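# Seat the gray box in the table frame's rail slots

## Task

Set the gray box inside the frame on the table so it sits flush against the frame's rear wall, with each of its two bottom flanges engaged in the slot of a different rail, and leave it standing upright and level.

## Robot and tools

Robot: two seven-joint arms, left_arm and right_arm, each ending in a parallel two-finger gripper. Each base sits on a tilted plate held by a shared metal frame behind the arms, and these count as part of that arm for the clearance check. Calibrated bases: left_arm at (-0.039, +0.248, +0.178) m, right_arm at (-0.006, -0.274, +0.178) m.

Scene frame: origin at table-top height, midway between the nominal bases. +x points out over the table, +z points up, and left_arm is on the +y side. Image left and right do not match arm names. Reported hand positions, orientations (quat_wxyz) and velocities (m/s, rad/s) are in this frame and may be off by a few cm. Offsets you command are instead along the gripper's own Hand target axes: fingers point along its +z, and they open and close along its y. end_effector_position is the point between the closed pads, about 2 cm short of the fingertips; closing pushes the tips about 10 mm further along +z.

Row layout, used by both execute_actions and move: 14 numbers in [-1, 1]. The first seven are left_arm, in the order dx, dy, dz, rx, ry, rz, opening. The last seven are the same for right_arm. Both arms are always present. dx to rz are offsets from that arm's Hand target as it stood when the action or move began, not from the previous row. 1.0 equals 0.6 m or 180 degrees. rx, ry, rz form a single rotation vector. Opening is absolute, not an offset: +1 is fully open (0.084 m) and -1 is closed. Six zeros re-command the current Hand target. Always resend the opening you want, because a 0 there means half-open.

execute_actions(actions, cameras): actions is a list of up to 15 actions. Each action is a list of up to 15 rows, one per 1/30 s step, and a short action repeats its last row. Repeating the same offset in a new action moves the arm further. Images come back only when actions is empty or when cameras names them. cameras: a list of names, ["all"], or [].

move(target, speed, blend, opening_speed, blocking, cameras): drives each gripper in a straight line toward the offsets in target. target is one 14-number row, or a list of up to 15 rows, all counted from the same starting Hand targets. speed is in m/s, from 0.002 to 1, with 0.25 as the default; turning is capped at twice that in rad/s. You can give one speed for each target. blend is a corner radius in m for list targets; 0 means stop at each target. opening_speed is the rate of opening change per second on the -1 to 1 scale, at least 0.2. With blocking=false the call returns early while the move keeps going. Paths run together and take at least 0.5 s. They are capped at 10 s and do not avoid obstacles. Faster moves lag more and hit harder.

The move result adds a "move:" line with the outcome: done, off_target, moving, held, or fault. An arm it does not name is done, meaning within 3 mm and 2 degrees. limits=paced means the pose was clipped. limits=held means a check withheld steps. Neither done nor off_target tells you whether the gripper is touching anything.

wait(seconds 0 to 10) lets time pass while the arms hold their commands. stop brakes a running move. zoom_image(camera, region [x0,y0,x1,y1]) enlarges part of the newest image, at most 504x504 px. clear_fault(arm) clears a reported torque fault. finished_scene(scene) ends the scene and cannot be undone, so call it only once the box stays seated without the robot.

Cameras: cam_high and cam_low (fixed, 504x504), cam_left_wrist and cam_right_wrist (896x504). Calibration is given per camera in OpenCV form and can be off by a few mm and degrees.

Results: Hand target is the last commanded pose after clipping, and the next offsets count from it. A gripper often stops short of it. Waiting does not close that gap, but a new command, even all zeros, retries it; if it still falls short, send the remaining distance as an offset. Each step, the controller limits the command to 70 mm and 16 degrees from the measured pose. grip_measured is the finger opening on the command scale. To hold something, command an opening clearly below grip_measured; each pad pushes with about 24 N at most. Joint velocities may read "within noise". Joint torques include the arm's own weight and can drift. Step readings list positions during actions. A MOTOR HOT line appears at 65 °C, and at 80 °C that arm is braked for 30 to 60 s or more. Heat builds from carrying loads, reaching far, or pushing at an unreachable pose.

Contact load limits (N m): waist 40.8, shoulder 41, upper arm roll 26.1, elbow 26.1, forearm roll 26.1, wrist pitch 14, wrist roll 14.7. Hitting these, or holding a motor at its torque limit for 1 s, causes a torque fault: the arm backs off slightly and stays stopped until clear_fault is called.

Joint ranges (rad): waist ±6.283, shoulder -2.059 to 2.094, elbow -0.192 to 3.927 (straight at 2.742), wrist pitch -1.693 to 3.142, roll joints ±6.283. Big gripper turns can swing the elbow.

Avoid the following: contact between the arms, including closing fingers on the other gripper; hard pushes; fast impacts on the frame or table; and dropping the box or letting it go while it is moving. Anything falling off the table, or left off it, fails the task. An arm blocked by contact keeps pressing, so move its target back past the gripper to release it. Objects may occasionally be nudged by outside pushes.

Each tool is called after "Request:" by a JSON object that holds its "op" and its "data".

## Session

Request:
{"op": "execute_actions", "data": {"actions": []}}

Scene clock: 0.00 s.
left_arm: end_effector_position=(+0.1070, +0.3869, +0.2680) grip_measured=+1.00 end_effector_quat_wxyz=(-0.691, -0.054, +0.685, -0.226) | right_arm: end_effector_position=(+0.2878, +0.1362, +0.3507) grip_measured=+1.00 end_effector_quat_wxyz=(-0.089, +0.982, -0.110, +0.125)
Joint positions: left_arm=[0.263 0.894 0.316 1.146 3.179 -1.658 0.329 0.084] | right_arm=[2.419 1.043 -1.417 1.081 0.826 0.896 0.79 0.084]
Joint velocities: within noise
Joint torques (N m): no reading
Motor temperatures (°C): left_arm=[37 38 35 44 41 36 44] | right_arm=[37 41 42 44 35 35 37]
Hand target: left_arm +0.1070, +0.3869, +0.2680; +0.691, +0.054, -0.685, +0.226 | right_arm +0.2878, +0.1362, +0.3507; -0.089, +0.982, -0.110, +0.125
Tool commands: left_gripper/opening=+1.0 right_gripper/opening=+1.0
camera_calibration:
cam_left_wrist: T_world_to_cam=[[-0.378565, 0.902705, -0.20448, -0.22509], [0.0354918, -0.206602, -0.977781, 0.404785], [-0.924894, -0.377411, 0.0461737, 0.365454], [0, 0, 0, 1]] pos_world=[0.238429, 0.424746, 0.33289]
cam_right_wrist: T_world_to_cam=[[-0.196021, -0.963072, -0.184578, 0.283889], [-0.94596, 0.235304, -0.223141, 0.385498], [0.258333, 0.130863, -0.957152, 0.374242], [0, 0, 0, 1]] pos_world=[0.323635, 0.133722, 0.496627]

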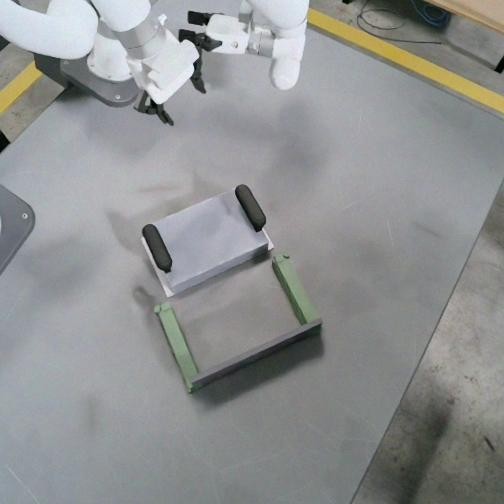

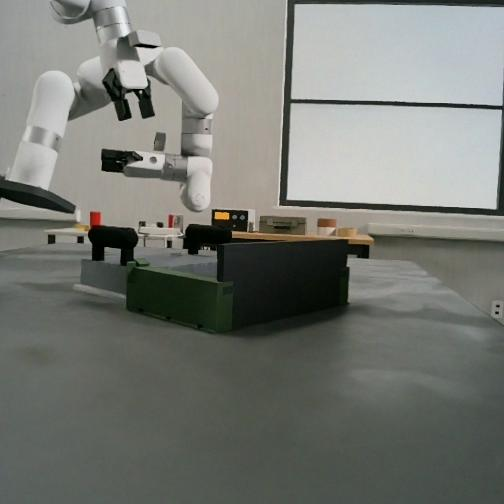

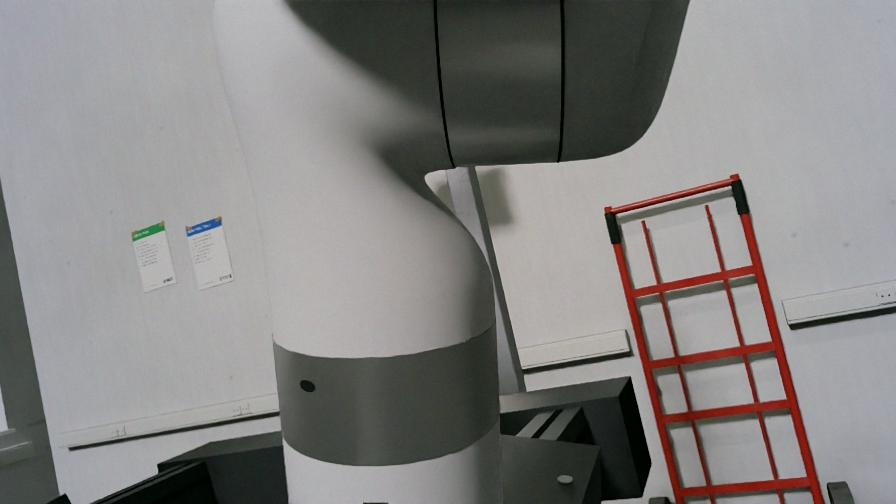

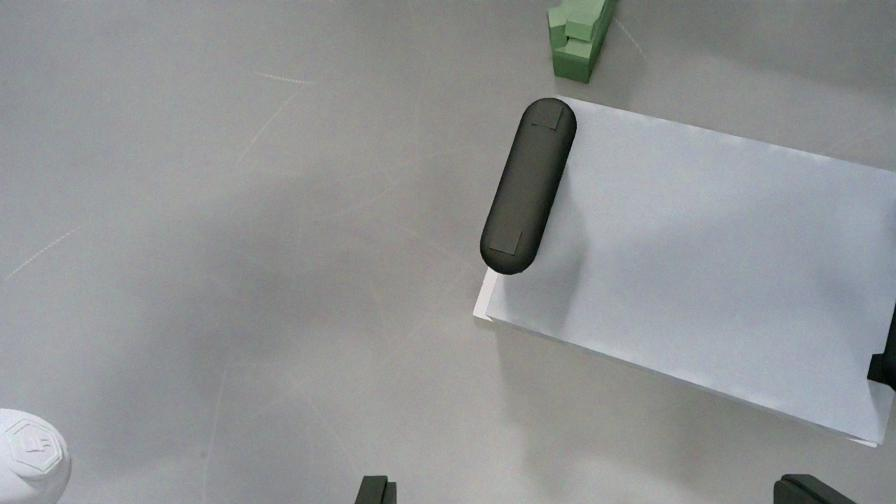

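Request:
{"op": "zoom_image", "data": {"camera": "cam_high", "region": [130, 170, 340, 410]}}

Request:
{"op": "zoom_image", "data": {"camera": "cam_low", "region": [60, 205, 370, 345]}}

Scaled by 2.100 from the camera's 504x504 image, which has a finer 720x720 frame.

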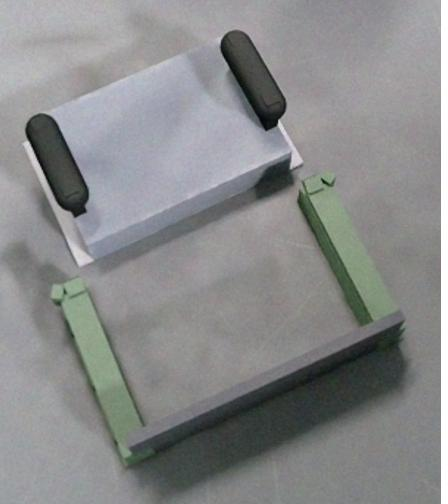

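Scaled by 1.626 from the camera's 504x504 image, which has a finer 720x720 frame.

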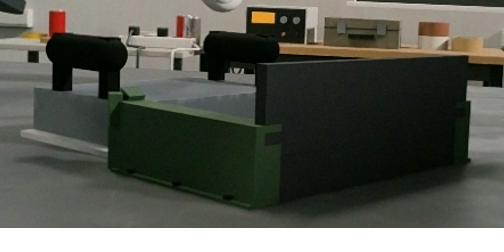

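Request:
{"op": "move", "data": {"target": [[0.0147, -0.3673, -0.2502, -0.2955, -0.4363, 0.1746, 0.6, 0.1182, 0.3357, 0.0455, -0.0769, -0.0614, 0.1059, 0.6], [-0.072, -0.6082, -0.3555, 0.5238, -0.3550, -0.5606, 0.6, 0.1182, 0.3357, 0.0455, -0.0769, -0.0614, 0.1059, 0.6]], "speed": 0.38, "blend": [0.03, 0], "cameras": ["all"]}}

Scene clock: 52.53 s.
left_arm: end_effector_position=(+0.4460, +0.1326, +0.2999) grip_measured=+0.59 end_effector_quat_wxyz=(+0.000, +0.961, -0.276, +0.000) | right_arm: end_effector_position=(+0.3230, -0.0701, +0.3000) grip_measured=+0.59 end_effector_quat_wxyz=(+0.000, +0.961, -0.275, +0.000)
Joint positions: left_arm=[-0.167 0.64 -0.499 1.693 3.764 -1.199 2.863 0.069] | right_arm=[2.379 0.925 -1.658 0.748 0.757 1.049 0.725 0.069]
Joint torques (N m): left_arm=[-2.98 -22.53 -9.36 11.93 1.52 -3.01 0.61] | right_arm=[-0.13 -6.79 -12.04 12.72 -2.38 0.2 -2.69]
Motor temperatures (°C): left_arm=[38 41 37 46 41 37 44] | right_arm=[37 42 50 50 35 36 37]
Hand target: left_arm +0.4460, +0.1326, +0.2999; +0.000, +0.961, -0.276, +0.000 | right_arm +0.3230, -0.0701, +0.3000; +0.000, +0.961, -0.275, +0.000
Off the commanded pose: left_arm 0.000 m, 0 deg | right_arm 0.000 m, 0 deg.
move: done
camera_calibration:
cam_left_wrist: T_world_to_cam=[[-0.503669, -0.863859, 0.00799218, 0.365576], [-0.863817, 0.503727, 0.00893491, 0.382334], [-0.0117444, -0.00240354, -0.999928, 0.438158], [0, 0, 0, 1]] pos_world=[0.519542, 0.124267, 0.431789]
cam_right_wrist: T_world_to_cam=[[-0.527468, -0.849391, 0.0176771, 0.137154], [-0.849486, 0.5276, 0.00347751, 0.377387], [-0.0122802, -0.0131821, -0.999838, 0.433596], [0, 0, 0, 1]] pos_world=[0.398254, -0.0768958, 0.429788]

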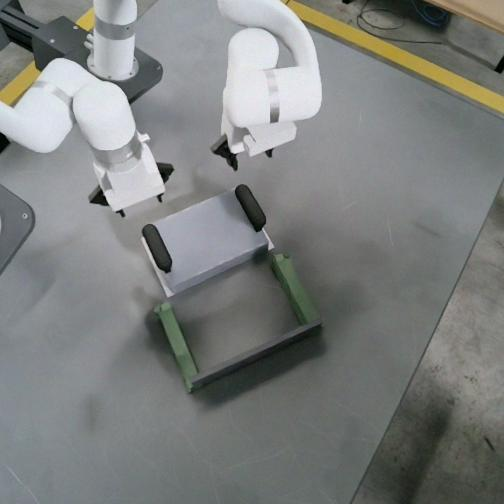

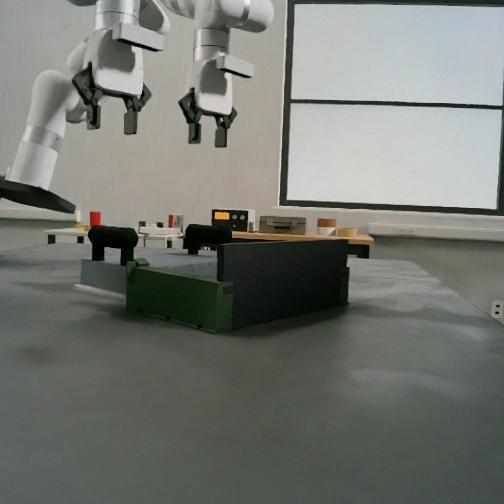

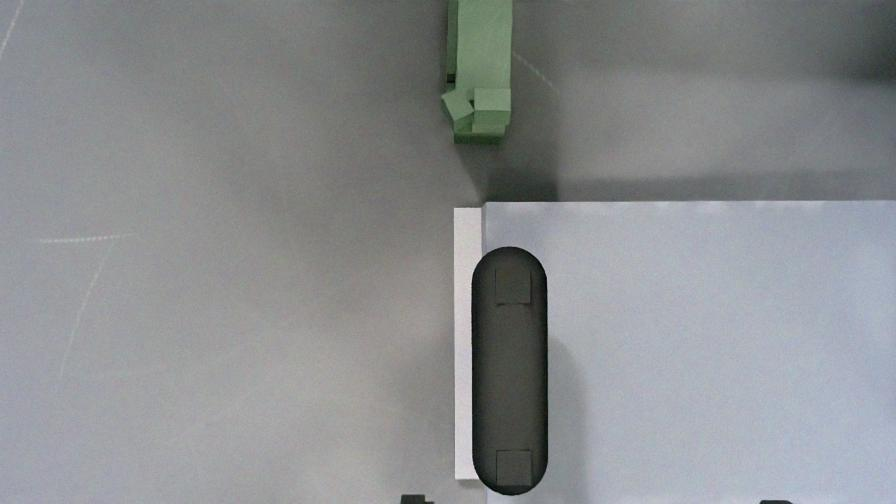

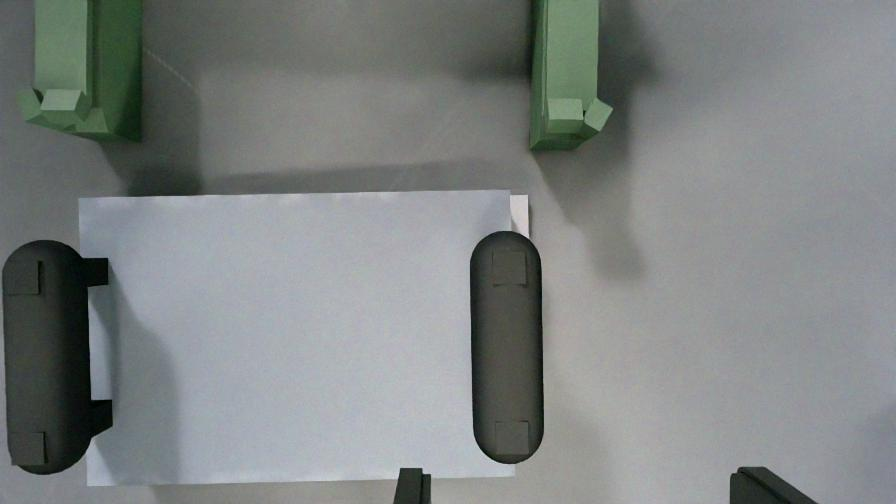

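Request:
{"op": "zoom_image", "data": {"camera": "cam_left_wrist", "region": [420, 0, 620, 250]}}

Request:
{"op": "zoom_image", "data": {"camera": "cam_right_wrist", "region": [0, 0, 240, 250]}}

Request:
{"op": "zoom_image", "data": {"camera": "cam_right_wrist", "region": [460, 0, 680, 250]}}

Scaled by 2.016 from the camera's 896x504 image, which has a finer 1280x720 frame.

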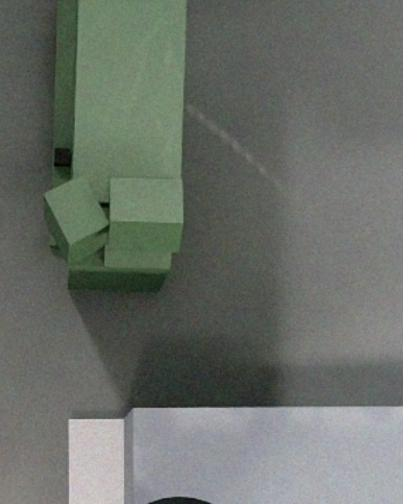

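Scaled by 2.016 from the camera's 896x504 image, which has a finer 1280x720 frame.

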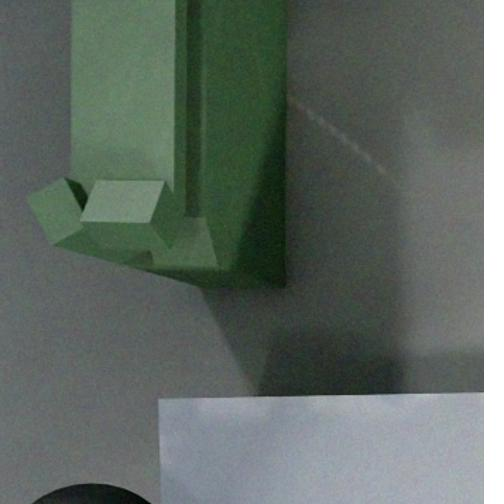

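Scaled by 2.016 from the camera's 896x504 image, which has a finer 1280x720 frame.

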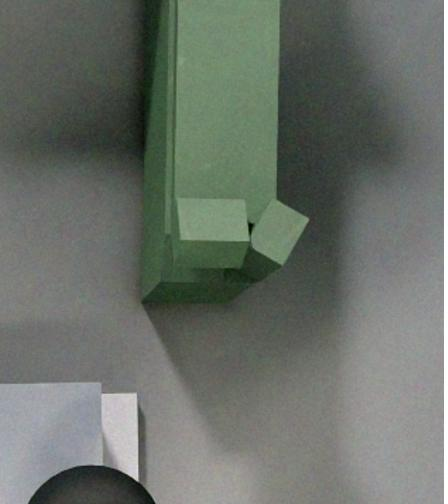

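Request:
{"op": "move", "data": {"target": [0.0125, 0.0002, 0.2083, 0.0013, 0.0833, -0.01, 0.6, 0.0255, 0.0032, 0.2083, 0, 0, -0.01, 0.6], "speed": 0.2, "cameras": ["cam_left_wrist", "cam_right_wrist"]}}

Scene clock: 92.90 s.
left_arm: end_effector_position=(+0.4522, +0.1286, +0.1749) grip_measured=+0.59 end_effector_quat_wxyz=(+0.034, +0.957, -0.259, +0.126) | right_arm: end_effector_position=(+0.3349, -0.0797, +0.1750) grip_measured=+0.59 end_effector_quat_wxyz=(+0.000, +0.966, -0.260, +0.000)
Joint positions: left_arm=[-0.211 0.576 -0.32 1.255 4.011 -0.571 2.536 0.069] | right_arm=[2.04 0.946 -1.24 0.713 1.027 0.736 0.508 0.069]
Joint torques (N m): left_arm=[-16.66 -27.49 -3.26 5.95 2.01 0.05 -0.7] | right_arm=[0.44 -4.99 -8.25 14.14 2.27 -2.8 -2.73]
Hand target: left_arm +0.4522, +0.1286, +0.1749; +0.034, +0.957, -0.259, +0.126 | right_arm +0.3349, -0.0797, +0.1750; +0.000, +0.966, -0.260, +0.000
Off the commanded pose: left_arm 0.000 m, 0 deg | right_arm 0.000 m, 0 deg.
move: done
camera_calibration:
cam_left_wrist: T_world_to_cam=[[-0.478971, -0.877686, 0.0159582, 0.35542], [-0.85184, 0.460322, -0.249943, 0.436281], [0.212025, -0.133309, -0.968129, 0.223391], [0, 0, 0, 1]] pos_world=[0.494513, 0.140897, 0.319644]
cam_right_wrist: T_world_to_cam=[[-0.500538, -0.865534, 0.0176603, 0.127086], [-0.865633, 0.500666, 0.00346562, 0.396281], [-0.0118415, -0.0135526, -0.999838, 0.308556], [0, 0, 0, 1]] pos_world=[0.410299, -0.0842259, 0.304888]
Images, in order (width x height): cam_left_wrist 896x504, cam_right_wrist 896x504.

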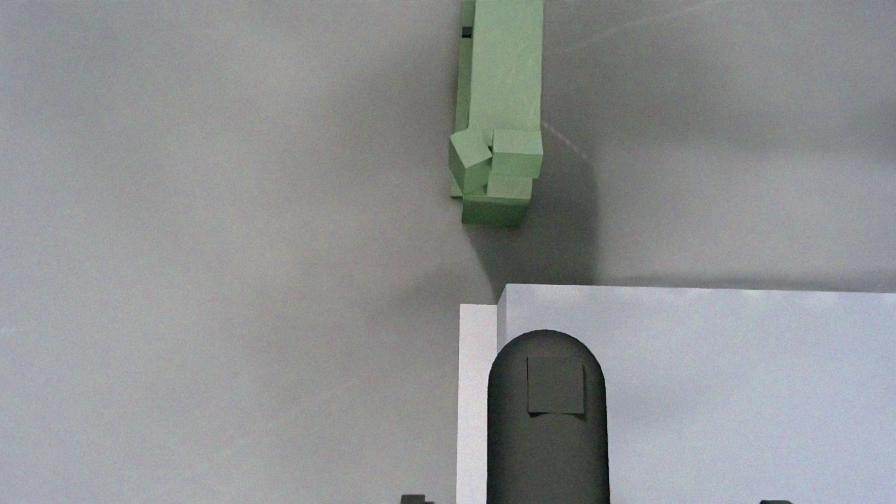

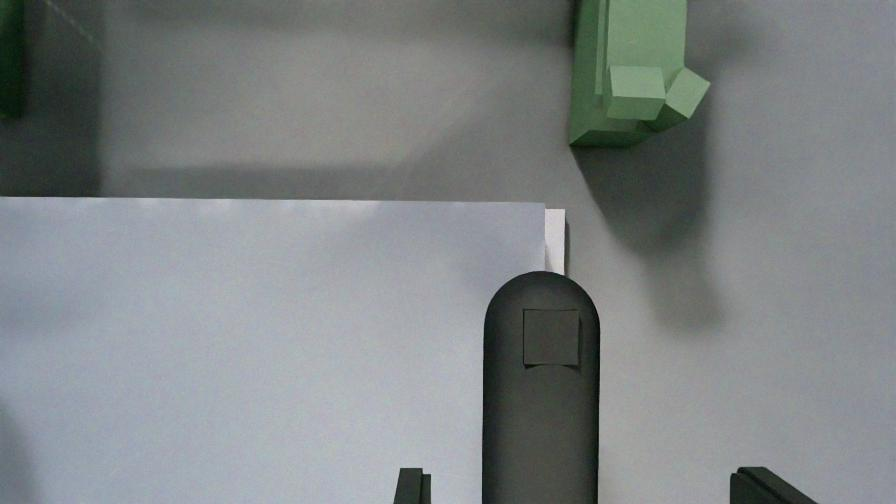

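Request:
{"op": "move", "data": {"target": [[-0.0285, -0.0018, 0.1062, 0, 0, 0, 0.6, 0, -0.001, 0.11, 0, 0, 0, 0.6], [-0.0285, -0.0018, 0.1062, 0, 0, 0, -1, 0, -0.001, 0.11, 0, 0, 0, -1]], "speed": 0.12, "opening_speed": 1.2, "cameras": ["cam_left_wrist", "cam_right_wrist", "cam_low"]}}

Scene clock: 106.27 s.
left_arm: end_effector_position=(+0.4527, +0.1295, +0.1089) grip_measured=-0.16 end_effector_quat_wxyz=(+0.034, +0.957, -0.259, +0.126) | right_arm: end_effector_position=(+0.3352, -0.0792, +0.1090) grip_measured=-0.16 end_effector_quat_wxyz=(+0.000, +0.966, -0.260, +0.000)
Joint positions: left_arm=[-0.3 0.697 -0.18 1.244 4.142 -0.429 2.388 0.037] | right_arm=[1.853 1.035 -1.02 0.772 1.22 0.621 0.383 0.037]
Joint torques (N m): left_arm=[-4.13 -22.79 -1.36 8.36 -0.46 -1.7 -0.42] | right_arm=[1.68 -10.36 -7.98 6.04 -0.34 -1.17 -2.45]
Hand target: left_arm +0.4527, +0.1296, +0.1089; +0.034, +0.957, -0.259, +0.126 | right_arm +0.3352, -0.0792, +0.1090; +0.000, +0.966, -0.260, +0.000
Off the commanded pose: left_arm 0.000 m, 0 deg | right_arm 0.000 m, 0 deg.
move: done
camera_calibration:
cam_left_wrist: T_world_to_cam=[[-0.478962, -0.877692, 0.0159116, 0.357599], [-0.851822, 0.460312, -0.250025, 0.419763], [0.21212, -0.133306, -0.968109, 0.159468], [0, 0, 0, 1]] pos_world=[0.495013, 0.141897, 0.253644]
cam_right_wrist: T_world_to_cam=[[-0.500541, -0.865534, 0.0176102, 0.128934], [-0.865633, 0.500667, 0.00337906, 0.39649], [-0.0117415, -0.0135526, -0.999839, 0.242538], [0, 0, 0, 1]] pos_world=[0.410599, -0.0836259, 0.238889]
Images, in order (width x height): cam_low 504x504, cam_left_wrist 896x504, cam_right_wrist 896x504.

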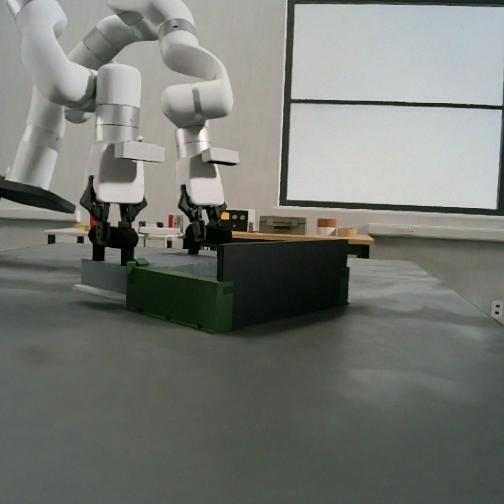

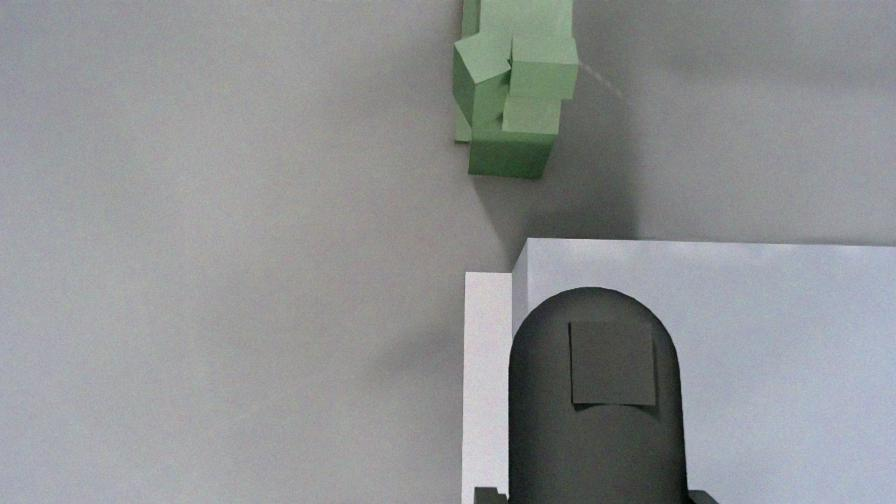

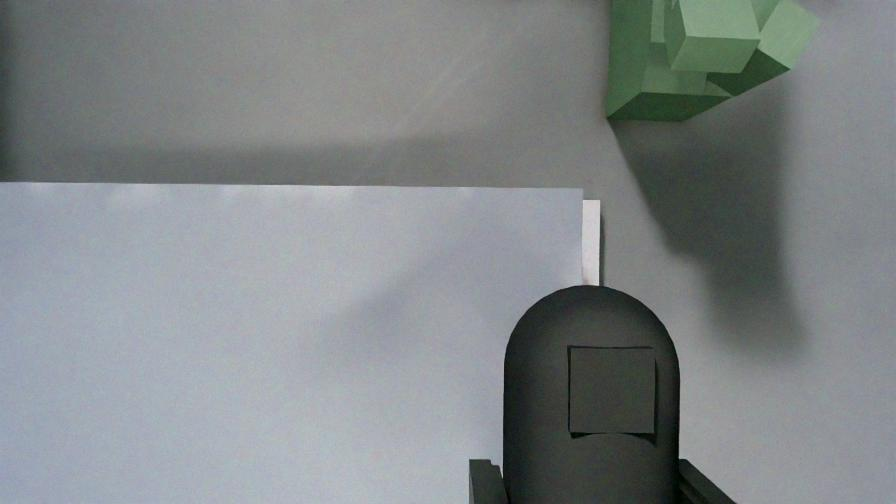

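Request:
{"op": "zoom_image", "data": {"camera": "cam_right_wrist", "region": [560, 0, 860, 230]}}

Request:
{"op": "zoom_image", "data": {"camera": "cam_left_wrist", "region": [430, 0, 660, 290]}}

Scaled by 1.680 from the camera's 896x504 image, which has a finer 1280x720 frame.

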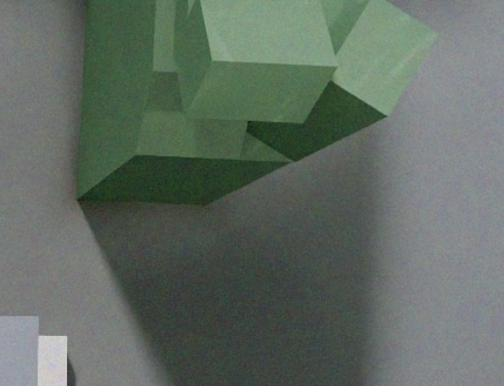

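Scaled by 1.738 from the camera's 896x504 image, which has a finer 1280x720 frame.

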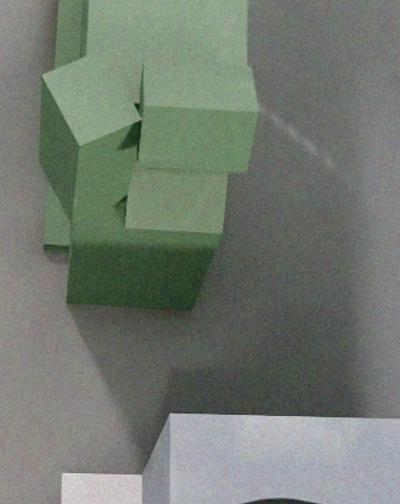

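Request:
{"op": "zoom_image", "data": {"camera": "cam_low", "region": [75, 240, 165, 330]}}

Request:
{"op": "zoom_image", "data": {"camera": "cam_low", "region": [180, 240, 270, 340]}}

Scaled by 5.600 from the camera's 504x504 image, which has a finer 720x720 frame.

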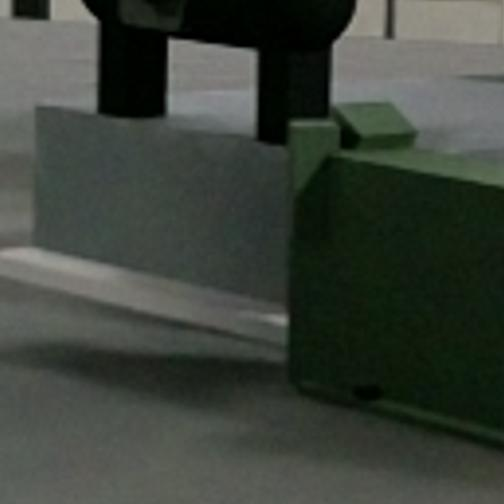

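Scaled by 5.040 from the camera's 504x504 image, which has a finer 720x720 frame.

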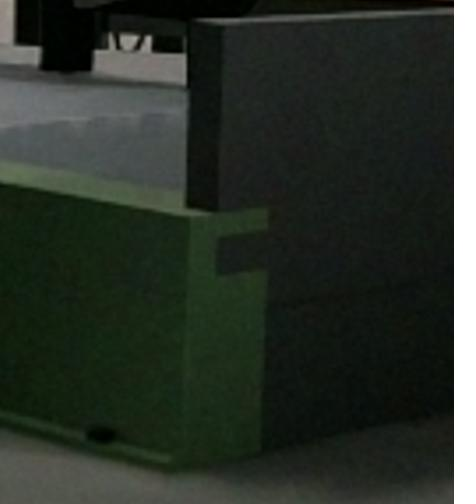

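Request:
{"op": "move", "data": {"target": [[0.0086, 0, -0.0322, 0, 0, 0, -1, 0, 0, -0.0333, 0, 0, 0, -1], [0.0300, 0.0223, -0.0877, -0.0029, 0, 0.0107, -1, -0.0078, 0.0220, -0.0925, 0, 0, 0.0111, -1]], "speed": 0.07, "blend": [0.006, 0], "cameras": ["cam_left_wrist", "cam_right_wrist", "cam_low"]}}

Scene clock: 139.50 s.
left_arm: end_effector_position=(+0.4492, +0.1161, +0.1644) grip_measured=-0.16 end_effector_quat_wxyz=(+0.036, +0.953, -0.275, +0.125) | right_arm: end_effector_position=(+0.3245, -0.0882, +0.1645) grip_measured=-0.16 end_effector_quat_wxyz=(+0.000, +0.961, -0.277, +0.000)
Joint positions: left_arm=[-0.234 0.609 -0.317 1.26 4.041 -0.558 2.521 0.037] | right_arm=[2.046 0.943 -1.216 0.673 1.071 0.702 0.512 0.037]
Joint torques (N m): left_arm=[-2.64 -31.34 -8.97 13.82 -0.93 -2.5 0.59] | right_arm=[6.58 -11.03 -12.36 8.93 -2.68 0.23 2.5]
Hand target: left_arm +0.4492, +0.1161, +0.1644; +0.036, +0.953, -0.275, +0.125 | right_arm +0.3245, -0.0883, +0.1645; +0.000, +0.961, -0.277, +0.000
Off the commanded pose: left_arm 0.000 m, 0 deg | right_arm 0.000 m, 0 deg.
move: done
camera_calibration:
cam_left_wrist: T_world_to_cam=[[-0.509192, -0.860503, 0.0160506, 0.354813], [-0.835317, 0.489625, -0.250027, 0.426086], [0.20729, -0.140719, -0.968106, 0.215065], [0, 0, 0, 1]] pos_world=[0.492004, 0.12696, 0.309044]
cam_right_wrist: T_world_to_cam=[[-0.530365, -0.847586, 0.0176314, 0.126052], [-0.84768, 0.530497, 0.0035094, 0.388393], [-0.0123279, -0.0130845, -0.999838, 0.297922], [0, 0, 0, 1]] pos_world=[0.39976, -0.0953036, 0.294289]
Images, in order (width x height): cam_low 504x504, cam_left_wrist 896x504, cam_right_wrist 896x504.

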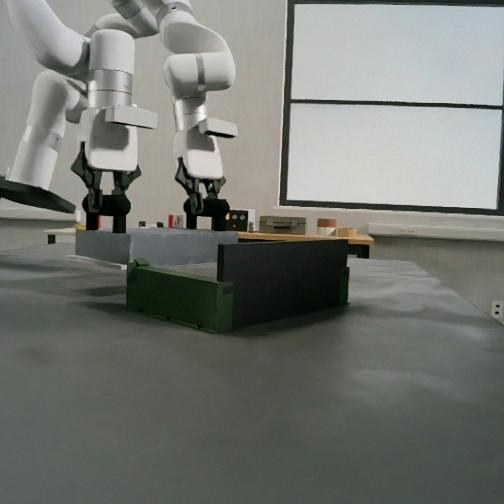

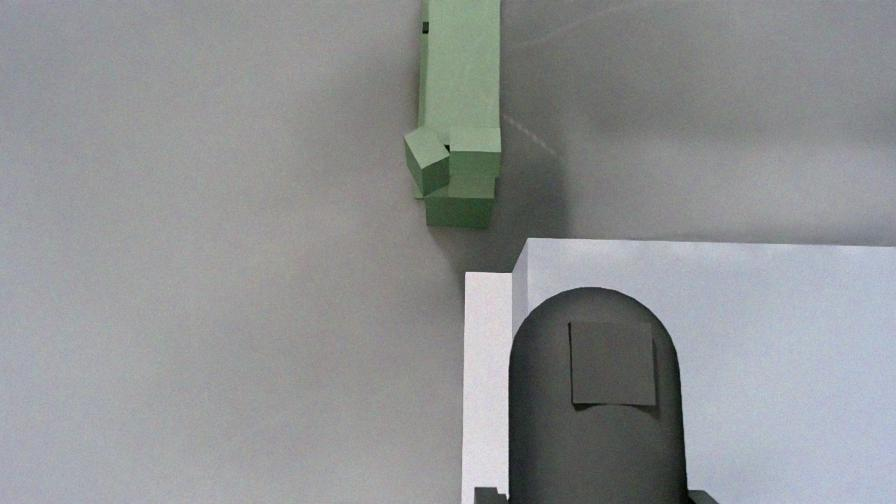

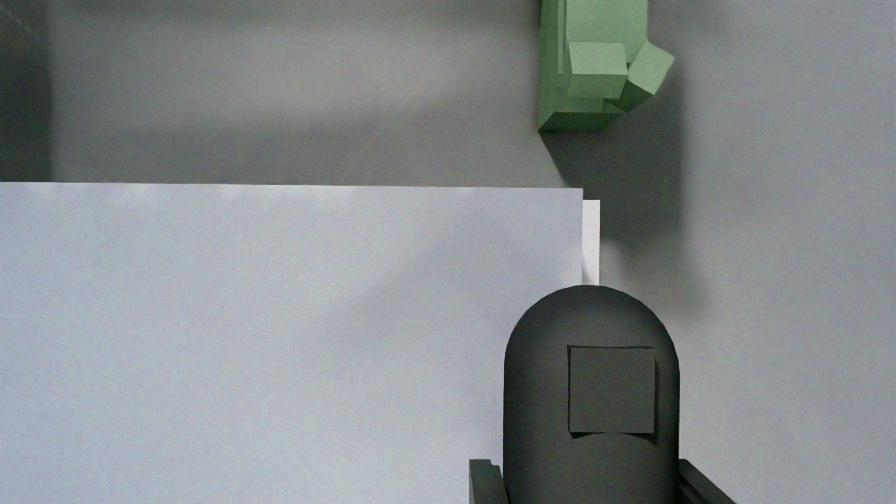

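Request:
{"op": "zoom_image", "data": {"camera": "cam_left_wrist", "region": [390, 0, 640, 300]}}

Request:
{"op": "zoom_image", "data": {"camera": "cam_right_wrist", "region": [480, 0, 730, 250]}}

Request:
{"op": "zoom_image", "data": {"camera": "cam_low", "region": [60, 220, 160, 320]}}

Scaled by 1.680 from the camera's 896x504 image, which has a finer 1280x720 frame.

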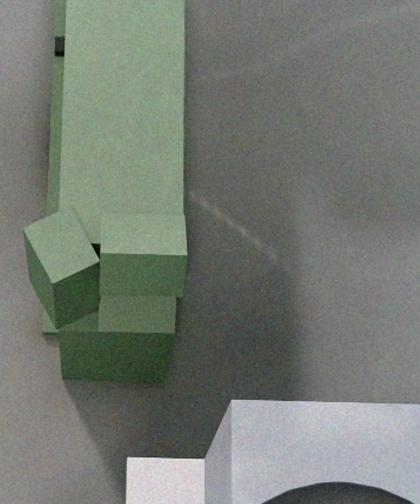

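Scaled by 2.016 from the camera's 896x504 image, which has a finer 1280x720 frame.

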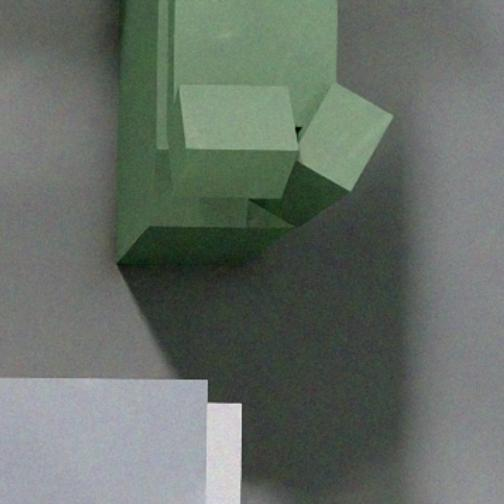

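Scaled by 5.040 from the camera's 504x504 image, which has a finer 720x720 frame.

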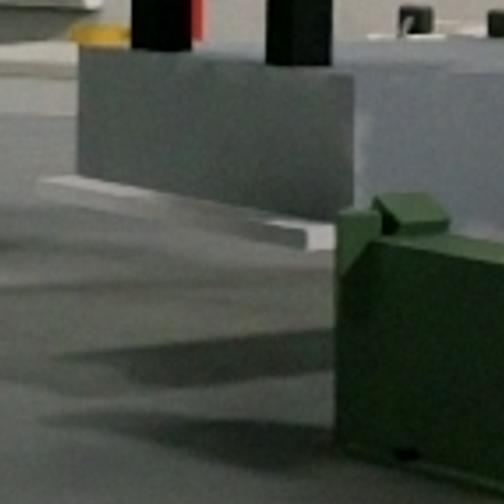

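Request:
{"op": "zoom_image", "data": {"camera": "cam_low", "region": [100, 245, 150, 295]}}

Request:
{"op": "zoom_image", "data": {"camera": "cam_low", "region": [110, 280, 180, 330]}}

Scaled by 10.080 from the camera's 504x504 image, which has a finer 720x720 frame.

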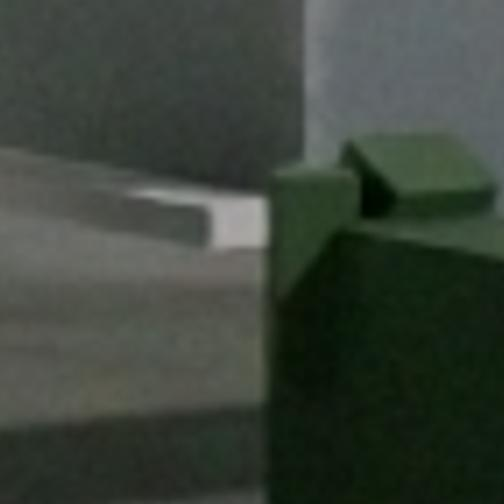

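Scaled by 7.200 from the camera's 504x504 image, which has a finer 720x720 frame.

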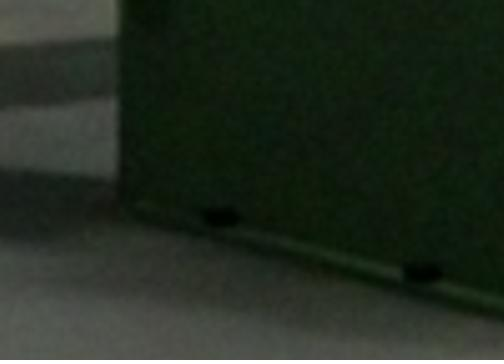

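Request:
{"op": "zoom_image", "data": {"camera": "cam_low", "region": [60, 215, 250, 300]}}

Request:
{"op": "zoom_image", "data": {"camera": "cam_low", "region": [200, 215, 360, 340]}}

Scaled by 2.653 from the camera's 504x504 image, which has a finer 720x720 frame.

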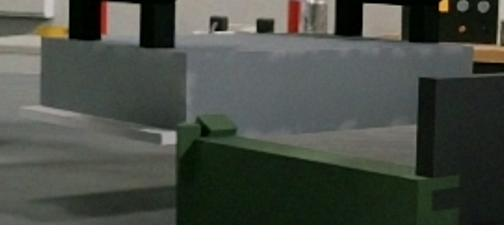

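Scaled by 3.150 from the camera's 504x504 image, which has a finer 720x720 frame.

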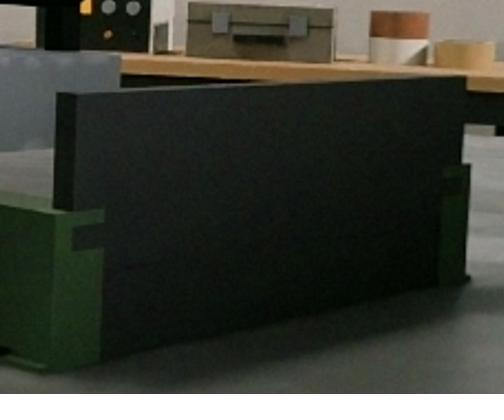

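Request:
{"op": "move", "data": {"target": [[0.0233, 0, 0.0097, 0, 0, 0, -1, 0.025, 0, 0.0033, 0, 0, 0, -1], [0.1360, 0, 0.0399, 0, 0, 0, -1, 0.1417, 0, 0.0033, 0, 0, 0, -1]], "speed": 0.06, "blend": [0.004, 0], "cameras": ["cam_left_wrist", "cam_right_wrist", "cam_low"]}}

Scene clock: 215.73 s.
left_arm: end_effector_position=(+0.5211, +0.0707, +0.1623) grip_measured=-0.16 end_effector_quat_wxyz=(+0.036, +0.953, -0.275, +0.125) | right_arm: end_effector_position=(+0.3965, -0.1336, +0.1625) grip_measured=-0.16 end_effector_quat_wxyz=(+0.000, +0.961, -0.277, +0.000)
Joint positions: left_arm=[-0.219 0.903 -0.419 1.758 4.008 -0.777 2.702 0.037] | right_arm=[1.797 0.955 -1.237 0.787 1.03 0.721 0.353 0.037]
Joint torques (N m): left_arm=[-14.58 -29.53 -9.64 14.13 -0.83 -2.3 0.45] | right_arm=[2.19 -6.63 -10.73 14.73 -2.73 0.35 -3.06]
Motor temperatures (°C): left_arm=[37 45 40 55 41 38 44] | right_arm=[37 42 50 47 35 35 37]
Hand target: left_arm +0.5212, +0.0707, +0.1623; +0.036, +0.953, -0.275, +0.125 | right_arm +0.3965, -0.1335, +0.1625; +0.000, +0.961, -0.277, +0.000
Off the commanded pose: left_arm 0.000 m, 0 deg | right_arm 0.000 m, 0 deg.
move: done
camera_calibration:
cam_left_wrist: T_world_to_cam=[[-0.509217, -0.86049, 0.015954, 0.352432], [-0.835301, 0.489676, -0.249981, 0.507847], [0.207294, -0.140621, -0.968119, 0.191831], [0, 0, 0, 1]] pos_world=[0.563904, 0.0815596, 0.307044]
cam_right_wrist: T_world_to_cam=[[-0.530481, -0.847512, 0.0177177, 0.12578], [-0.847607, 0.530613, 0.0034555, 0.473431], [-0.0123298, -0.0131846, -0.999837, 0.296201], [0, 0, 0, 1]] pos_world=[0.47166, -0.140704, 0.292288]
Images, in order (width x height): cam_low 504x504, cam_left_wrist 896x504, cam_right_wrist 896x504.

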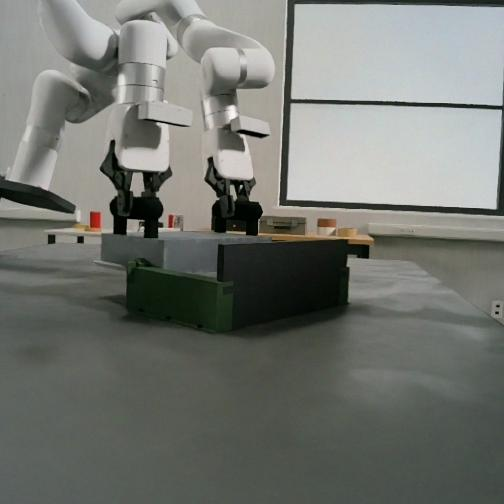

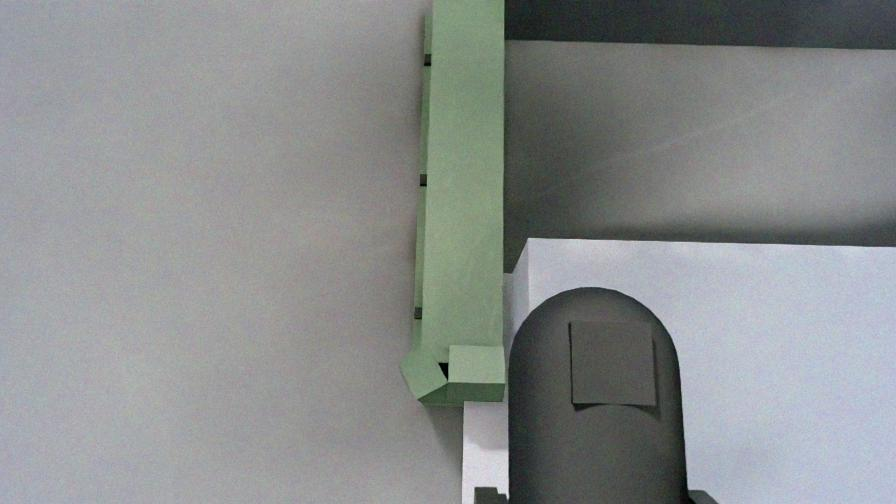

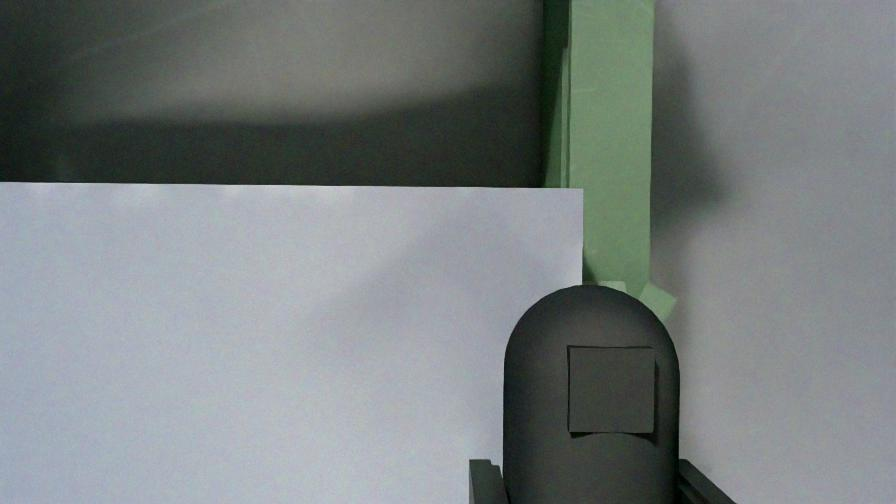

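Request:
{"op": "move", "data": {"target": [0.1690, 0, 0.0453, 0, 0.1222, 0, -1, 0.175, 0, 0, 0, 0, 0, -1], "speed": 0.08, "cameras": ["cam_left_wrist", "cam_right_wrist", "cam_low"]}}

Scene clock: 232.43 s.
left_arm: end_effector_position=(+0.6100, +0.0147, +0.1622) grip_measured=-0.16 end_effector_quat_wxyz=(+0.088, +0.911, -0.263, +0.304) | right_arm: end_effector_position=(+0.4854, -0.1895, +0.1624) grip_measured=-0.16 end_effector_quat_wxyz=(+0.000, +0.961, -0.277, +0.000)
Joint positions: left_arm=[-0.432 0.904 -0.115 1.733 4.205 -0.298 2.378 0.037] | right_arm=[1.484 0.984 -1.237 1.002 0.968 0.786 0.225 0.037]
Joint torques (N m): left_arm=[-24.06 -39.07 -4.55 12.49 -1.26 3 -1.4] | right_arm=[5.26 -10.25 -9.34 20.63 -2.07 0.36 -3.64]
Hand target: left_arm +0.6099, +0.0147, +0.1622; +0.088, +0.911, -0.263, +0.304 | right_arm +0.4854, -0.1895, +0.1624; +0.000, +0.961, -0.277, +0.000
Off the commanded pose: left_arm 0.000 m, 0 deg | right_arm 0.000 m, 0 deg.
move: done
camera_calibration:
cam_left_wrist: T_world_to_cam=[[-0.516113, -0.856142, 0.0254785, 0.352114], [-0.696605, 0.402259, -0.594078, 0.581928], [0.498366, -0.32436, -0.804004, -0.0360056], [0, 0, 0, 1]] pos_world=[0.605049, 0.0556945, 0.307791]
cam_right_wrist: T_world_to_cam=[[-0.530409, -0.847557, 0.0177168, 0.125515], [-0.847652, 0.530541, 0.00345602, 0.578456], [-0.0123286, -0.0131845, -0.999837, 0.29656], [0, 0, 0, 1]] pos_world=[0.56056, -0.196604, 0.292288]
Images, in order (width x height): cam_low 504x504, cam_left_wrist 896x504, cam_right_wrist 896x504.

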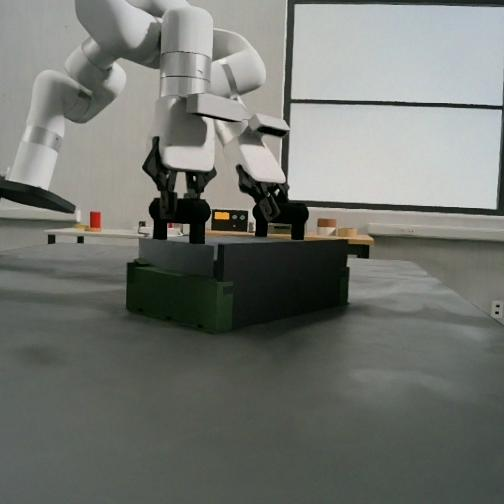

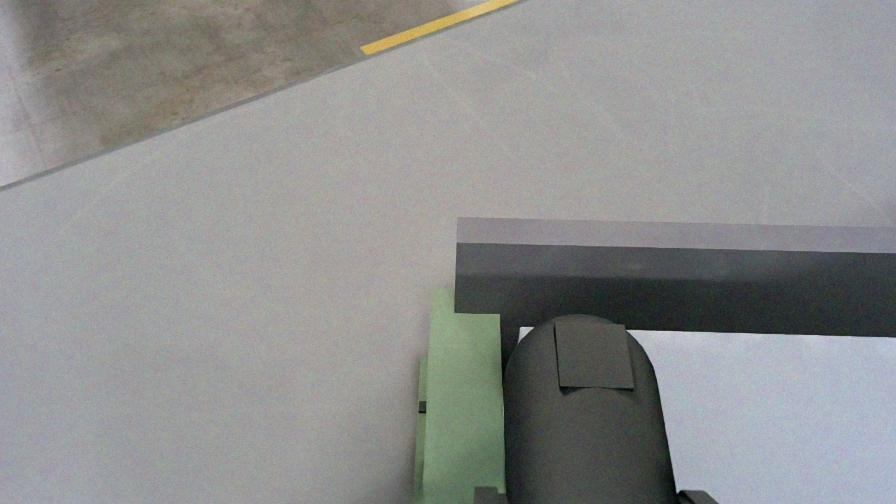

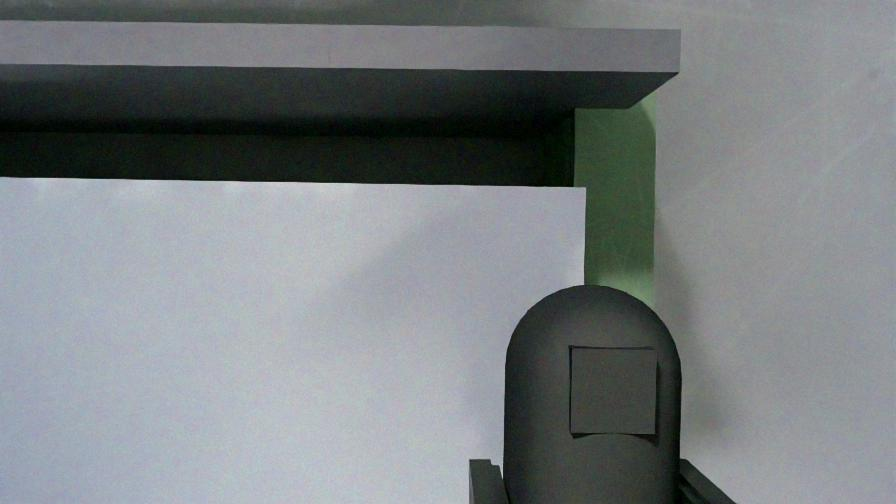

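Request:
{"op": "move", "data": {"target": [[0.0359, 0, 0.0271, 0, 0, 0, -1, 0.045, 0, 0, 0, 0, 0, -1], [0.0433, 0, 0.0326, 0, 0, 0, -1, 0.0542, 0, 0, 0, 0, 0, -1]], "speed": [0.05, 0.01], "blend": [0.002, 0], "cameras": ["cam_left_wrist", "cam_right_wrist", "cam_low"]}}

Scene clock: 241.00 s.
left_arm: end_effector_position=(+0.6374, -0.0025, +0.1621) grip_measured=-0.16 end_effector_quat_wxyz=(+0.088, +0.911, -0.263, +0.304) | right_arm: end_effector_position=(+0.5128, -0.2067, +0.1623) grip_measured=-0.16 end_effector_quat_wxyz=(+0.000, +0.961, -0.277, +0.000)
Joint positions: left_arm=[-0.306 1.077 -0.361 2.03 4.215 -0.481 2.573 0.037] | right_arm=[1.386 0.998 -1.23 1.085 0.95 0.814 0.2 0.037]
Joint torques (N m): left_arm=[-12.51 -36.39 -12.48 23.31 1.98 8.54 0.41] | right_arm=[5.15 -12.03 -15.43 20.99 -2.51 -0.52 -3.32]
Motor temperatures (°C): left_arm=[38 46 40 55 41 38 45] | right_arm=[37 42 49 53 35 35 38]
Hand target: left_arm +0.6375, -0.0026, +0.1622; +0.088, +0.911, -0.263, +0.304 | right_arm +0.5129, -0.2068, +0.1624; +0.000, +0.961, -0.277, +0.000
Off the commanded pose: left_arm 0.000 m, 0 deg | right_arm 0.000 m, 0 deg.
move: done
camera_calibration:
cam_left_wrist: T_world_to_cam=[[-0.515907, -0.85627, 0.0253363, 0.351365], [-0.696752, 0.402223, -0.593931, 0.607964], [0.498374, -0.324066, -0.804117, -0.0553343], [0, 0, 0, 1]] pos_world=[0.632449, 0.0383941, 0.307691]
cam_right_wrist: T_world_to_cam=[[-0.530288, -0.847632, 0.0177365, 0.125432], [-0.847725, 0.530423, 0.00367947, 0.610844], [-0.0125267, -0.0130845, -0.999836, 0.296709], [0, 0, 0, 1]] pos_world=[0.588059, -0.213803, 0.292188]
Images, in order (width x height): cam_low 504x504, cam_left_wrist 896x504, cam_right_wrist 896x504.

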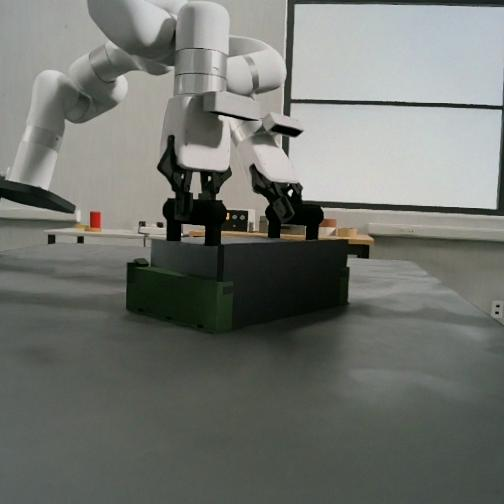

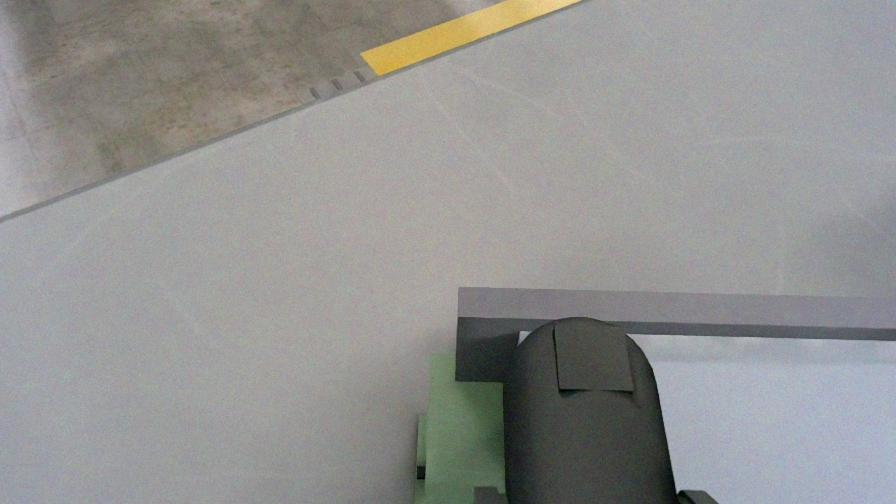

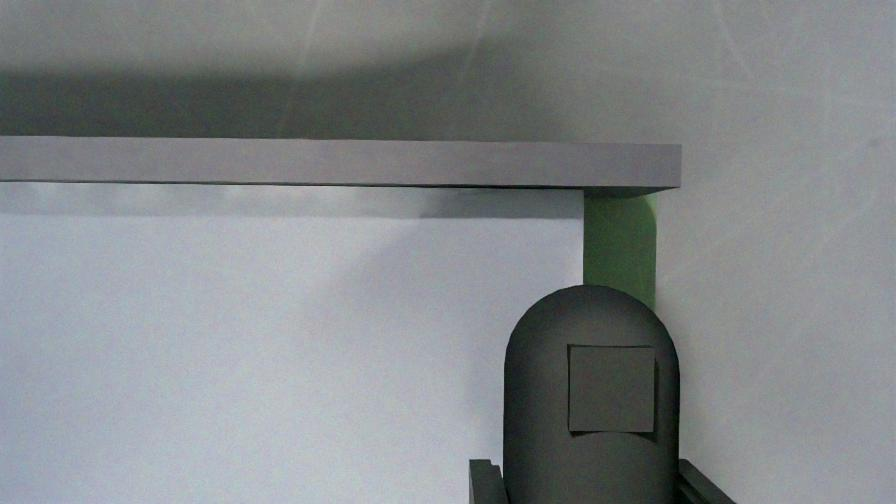

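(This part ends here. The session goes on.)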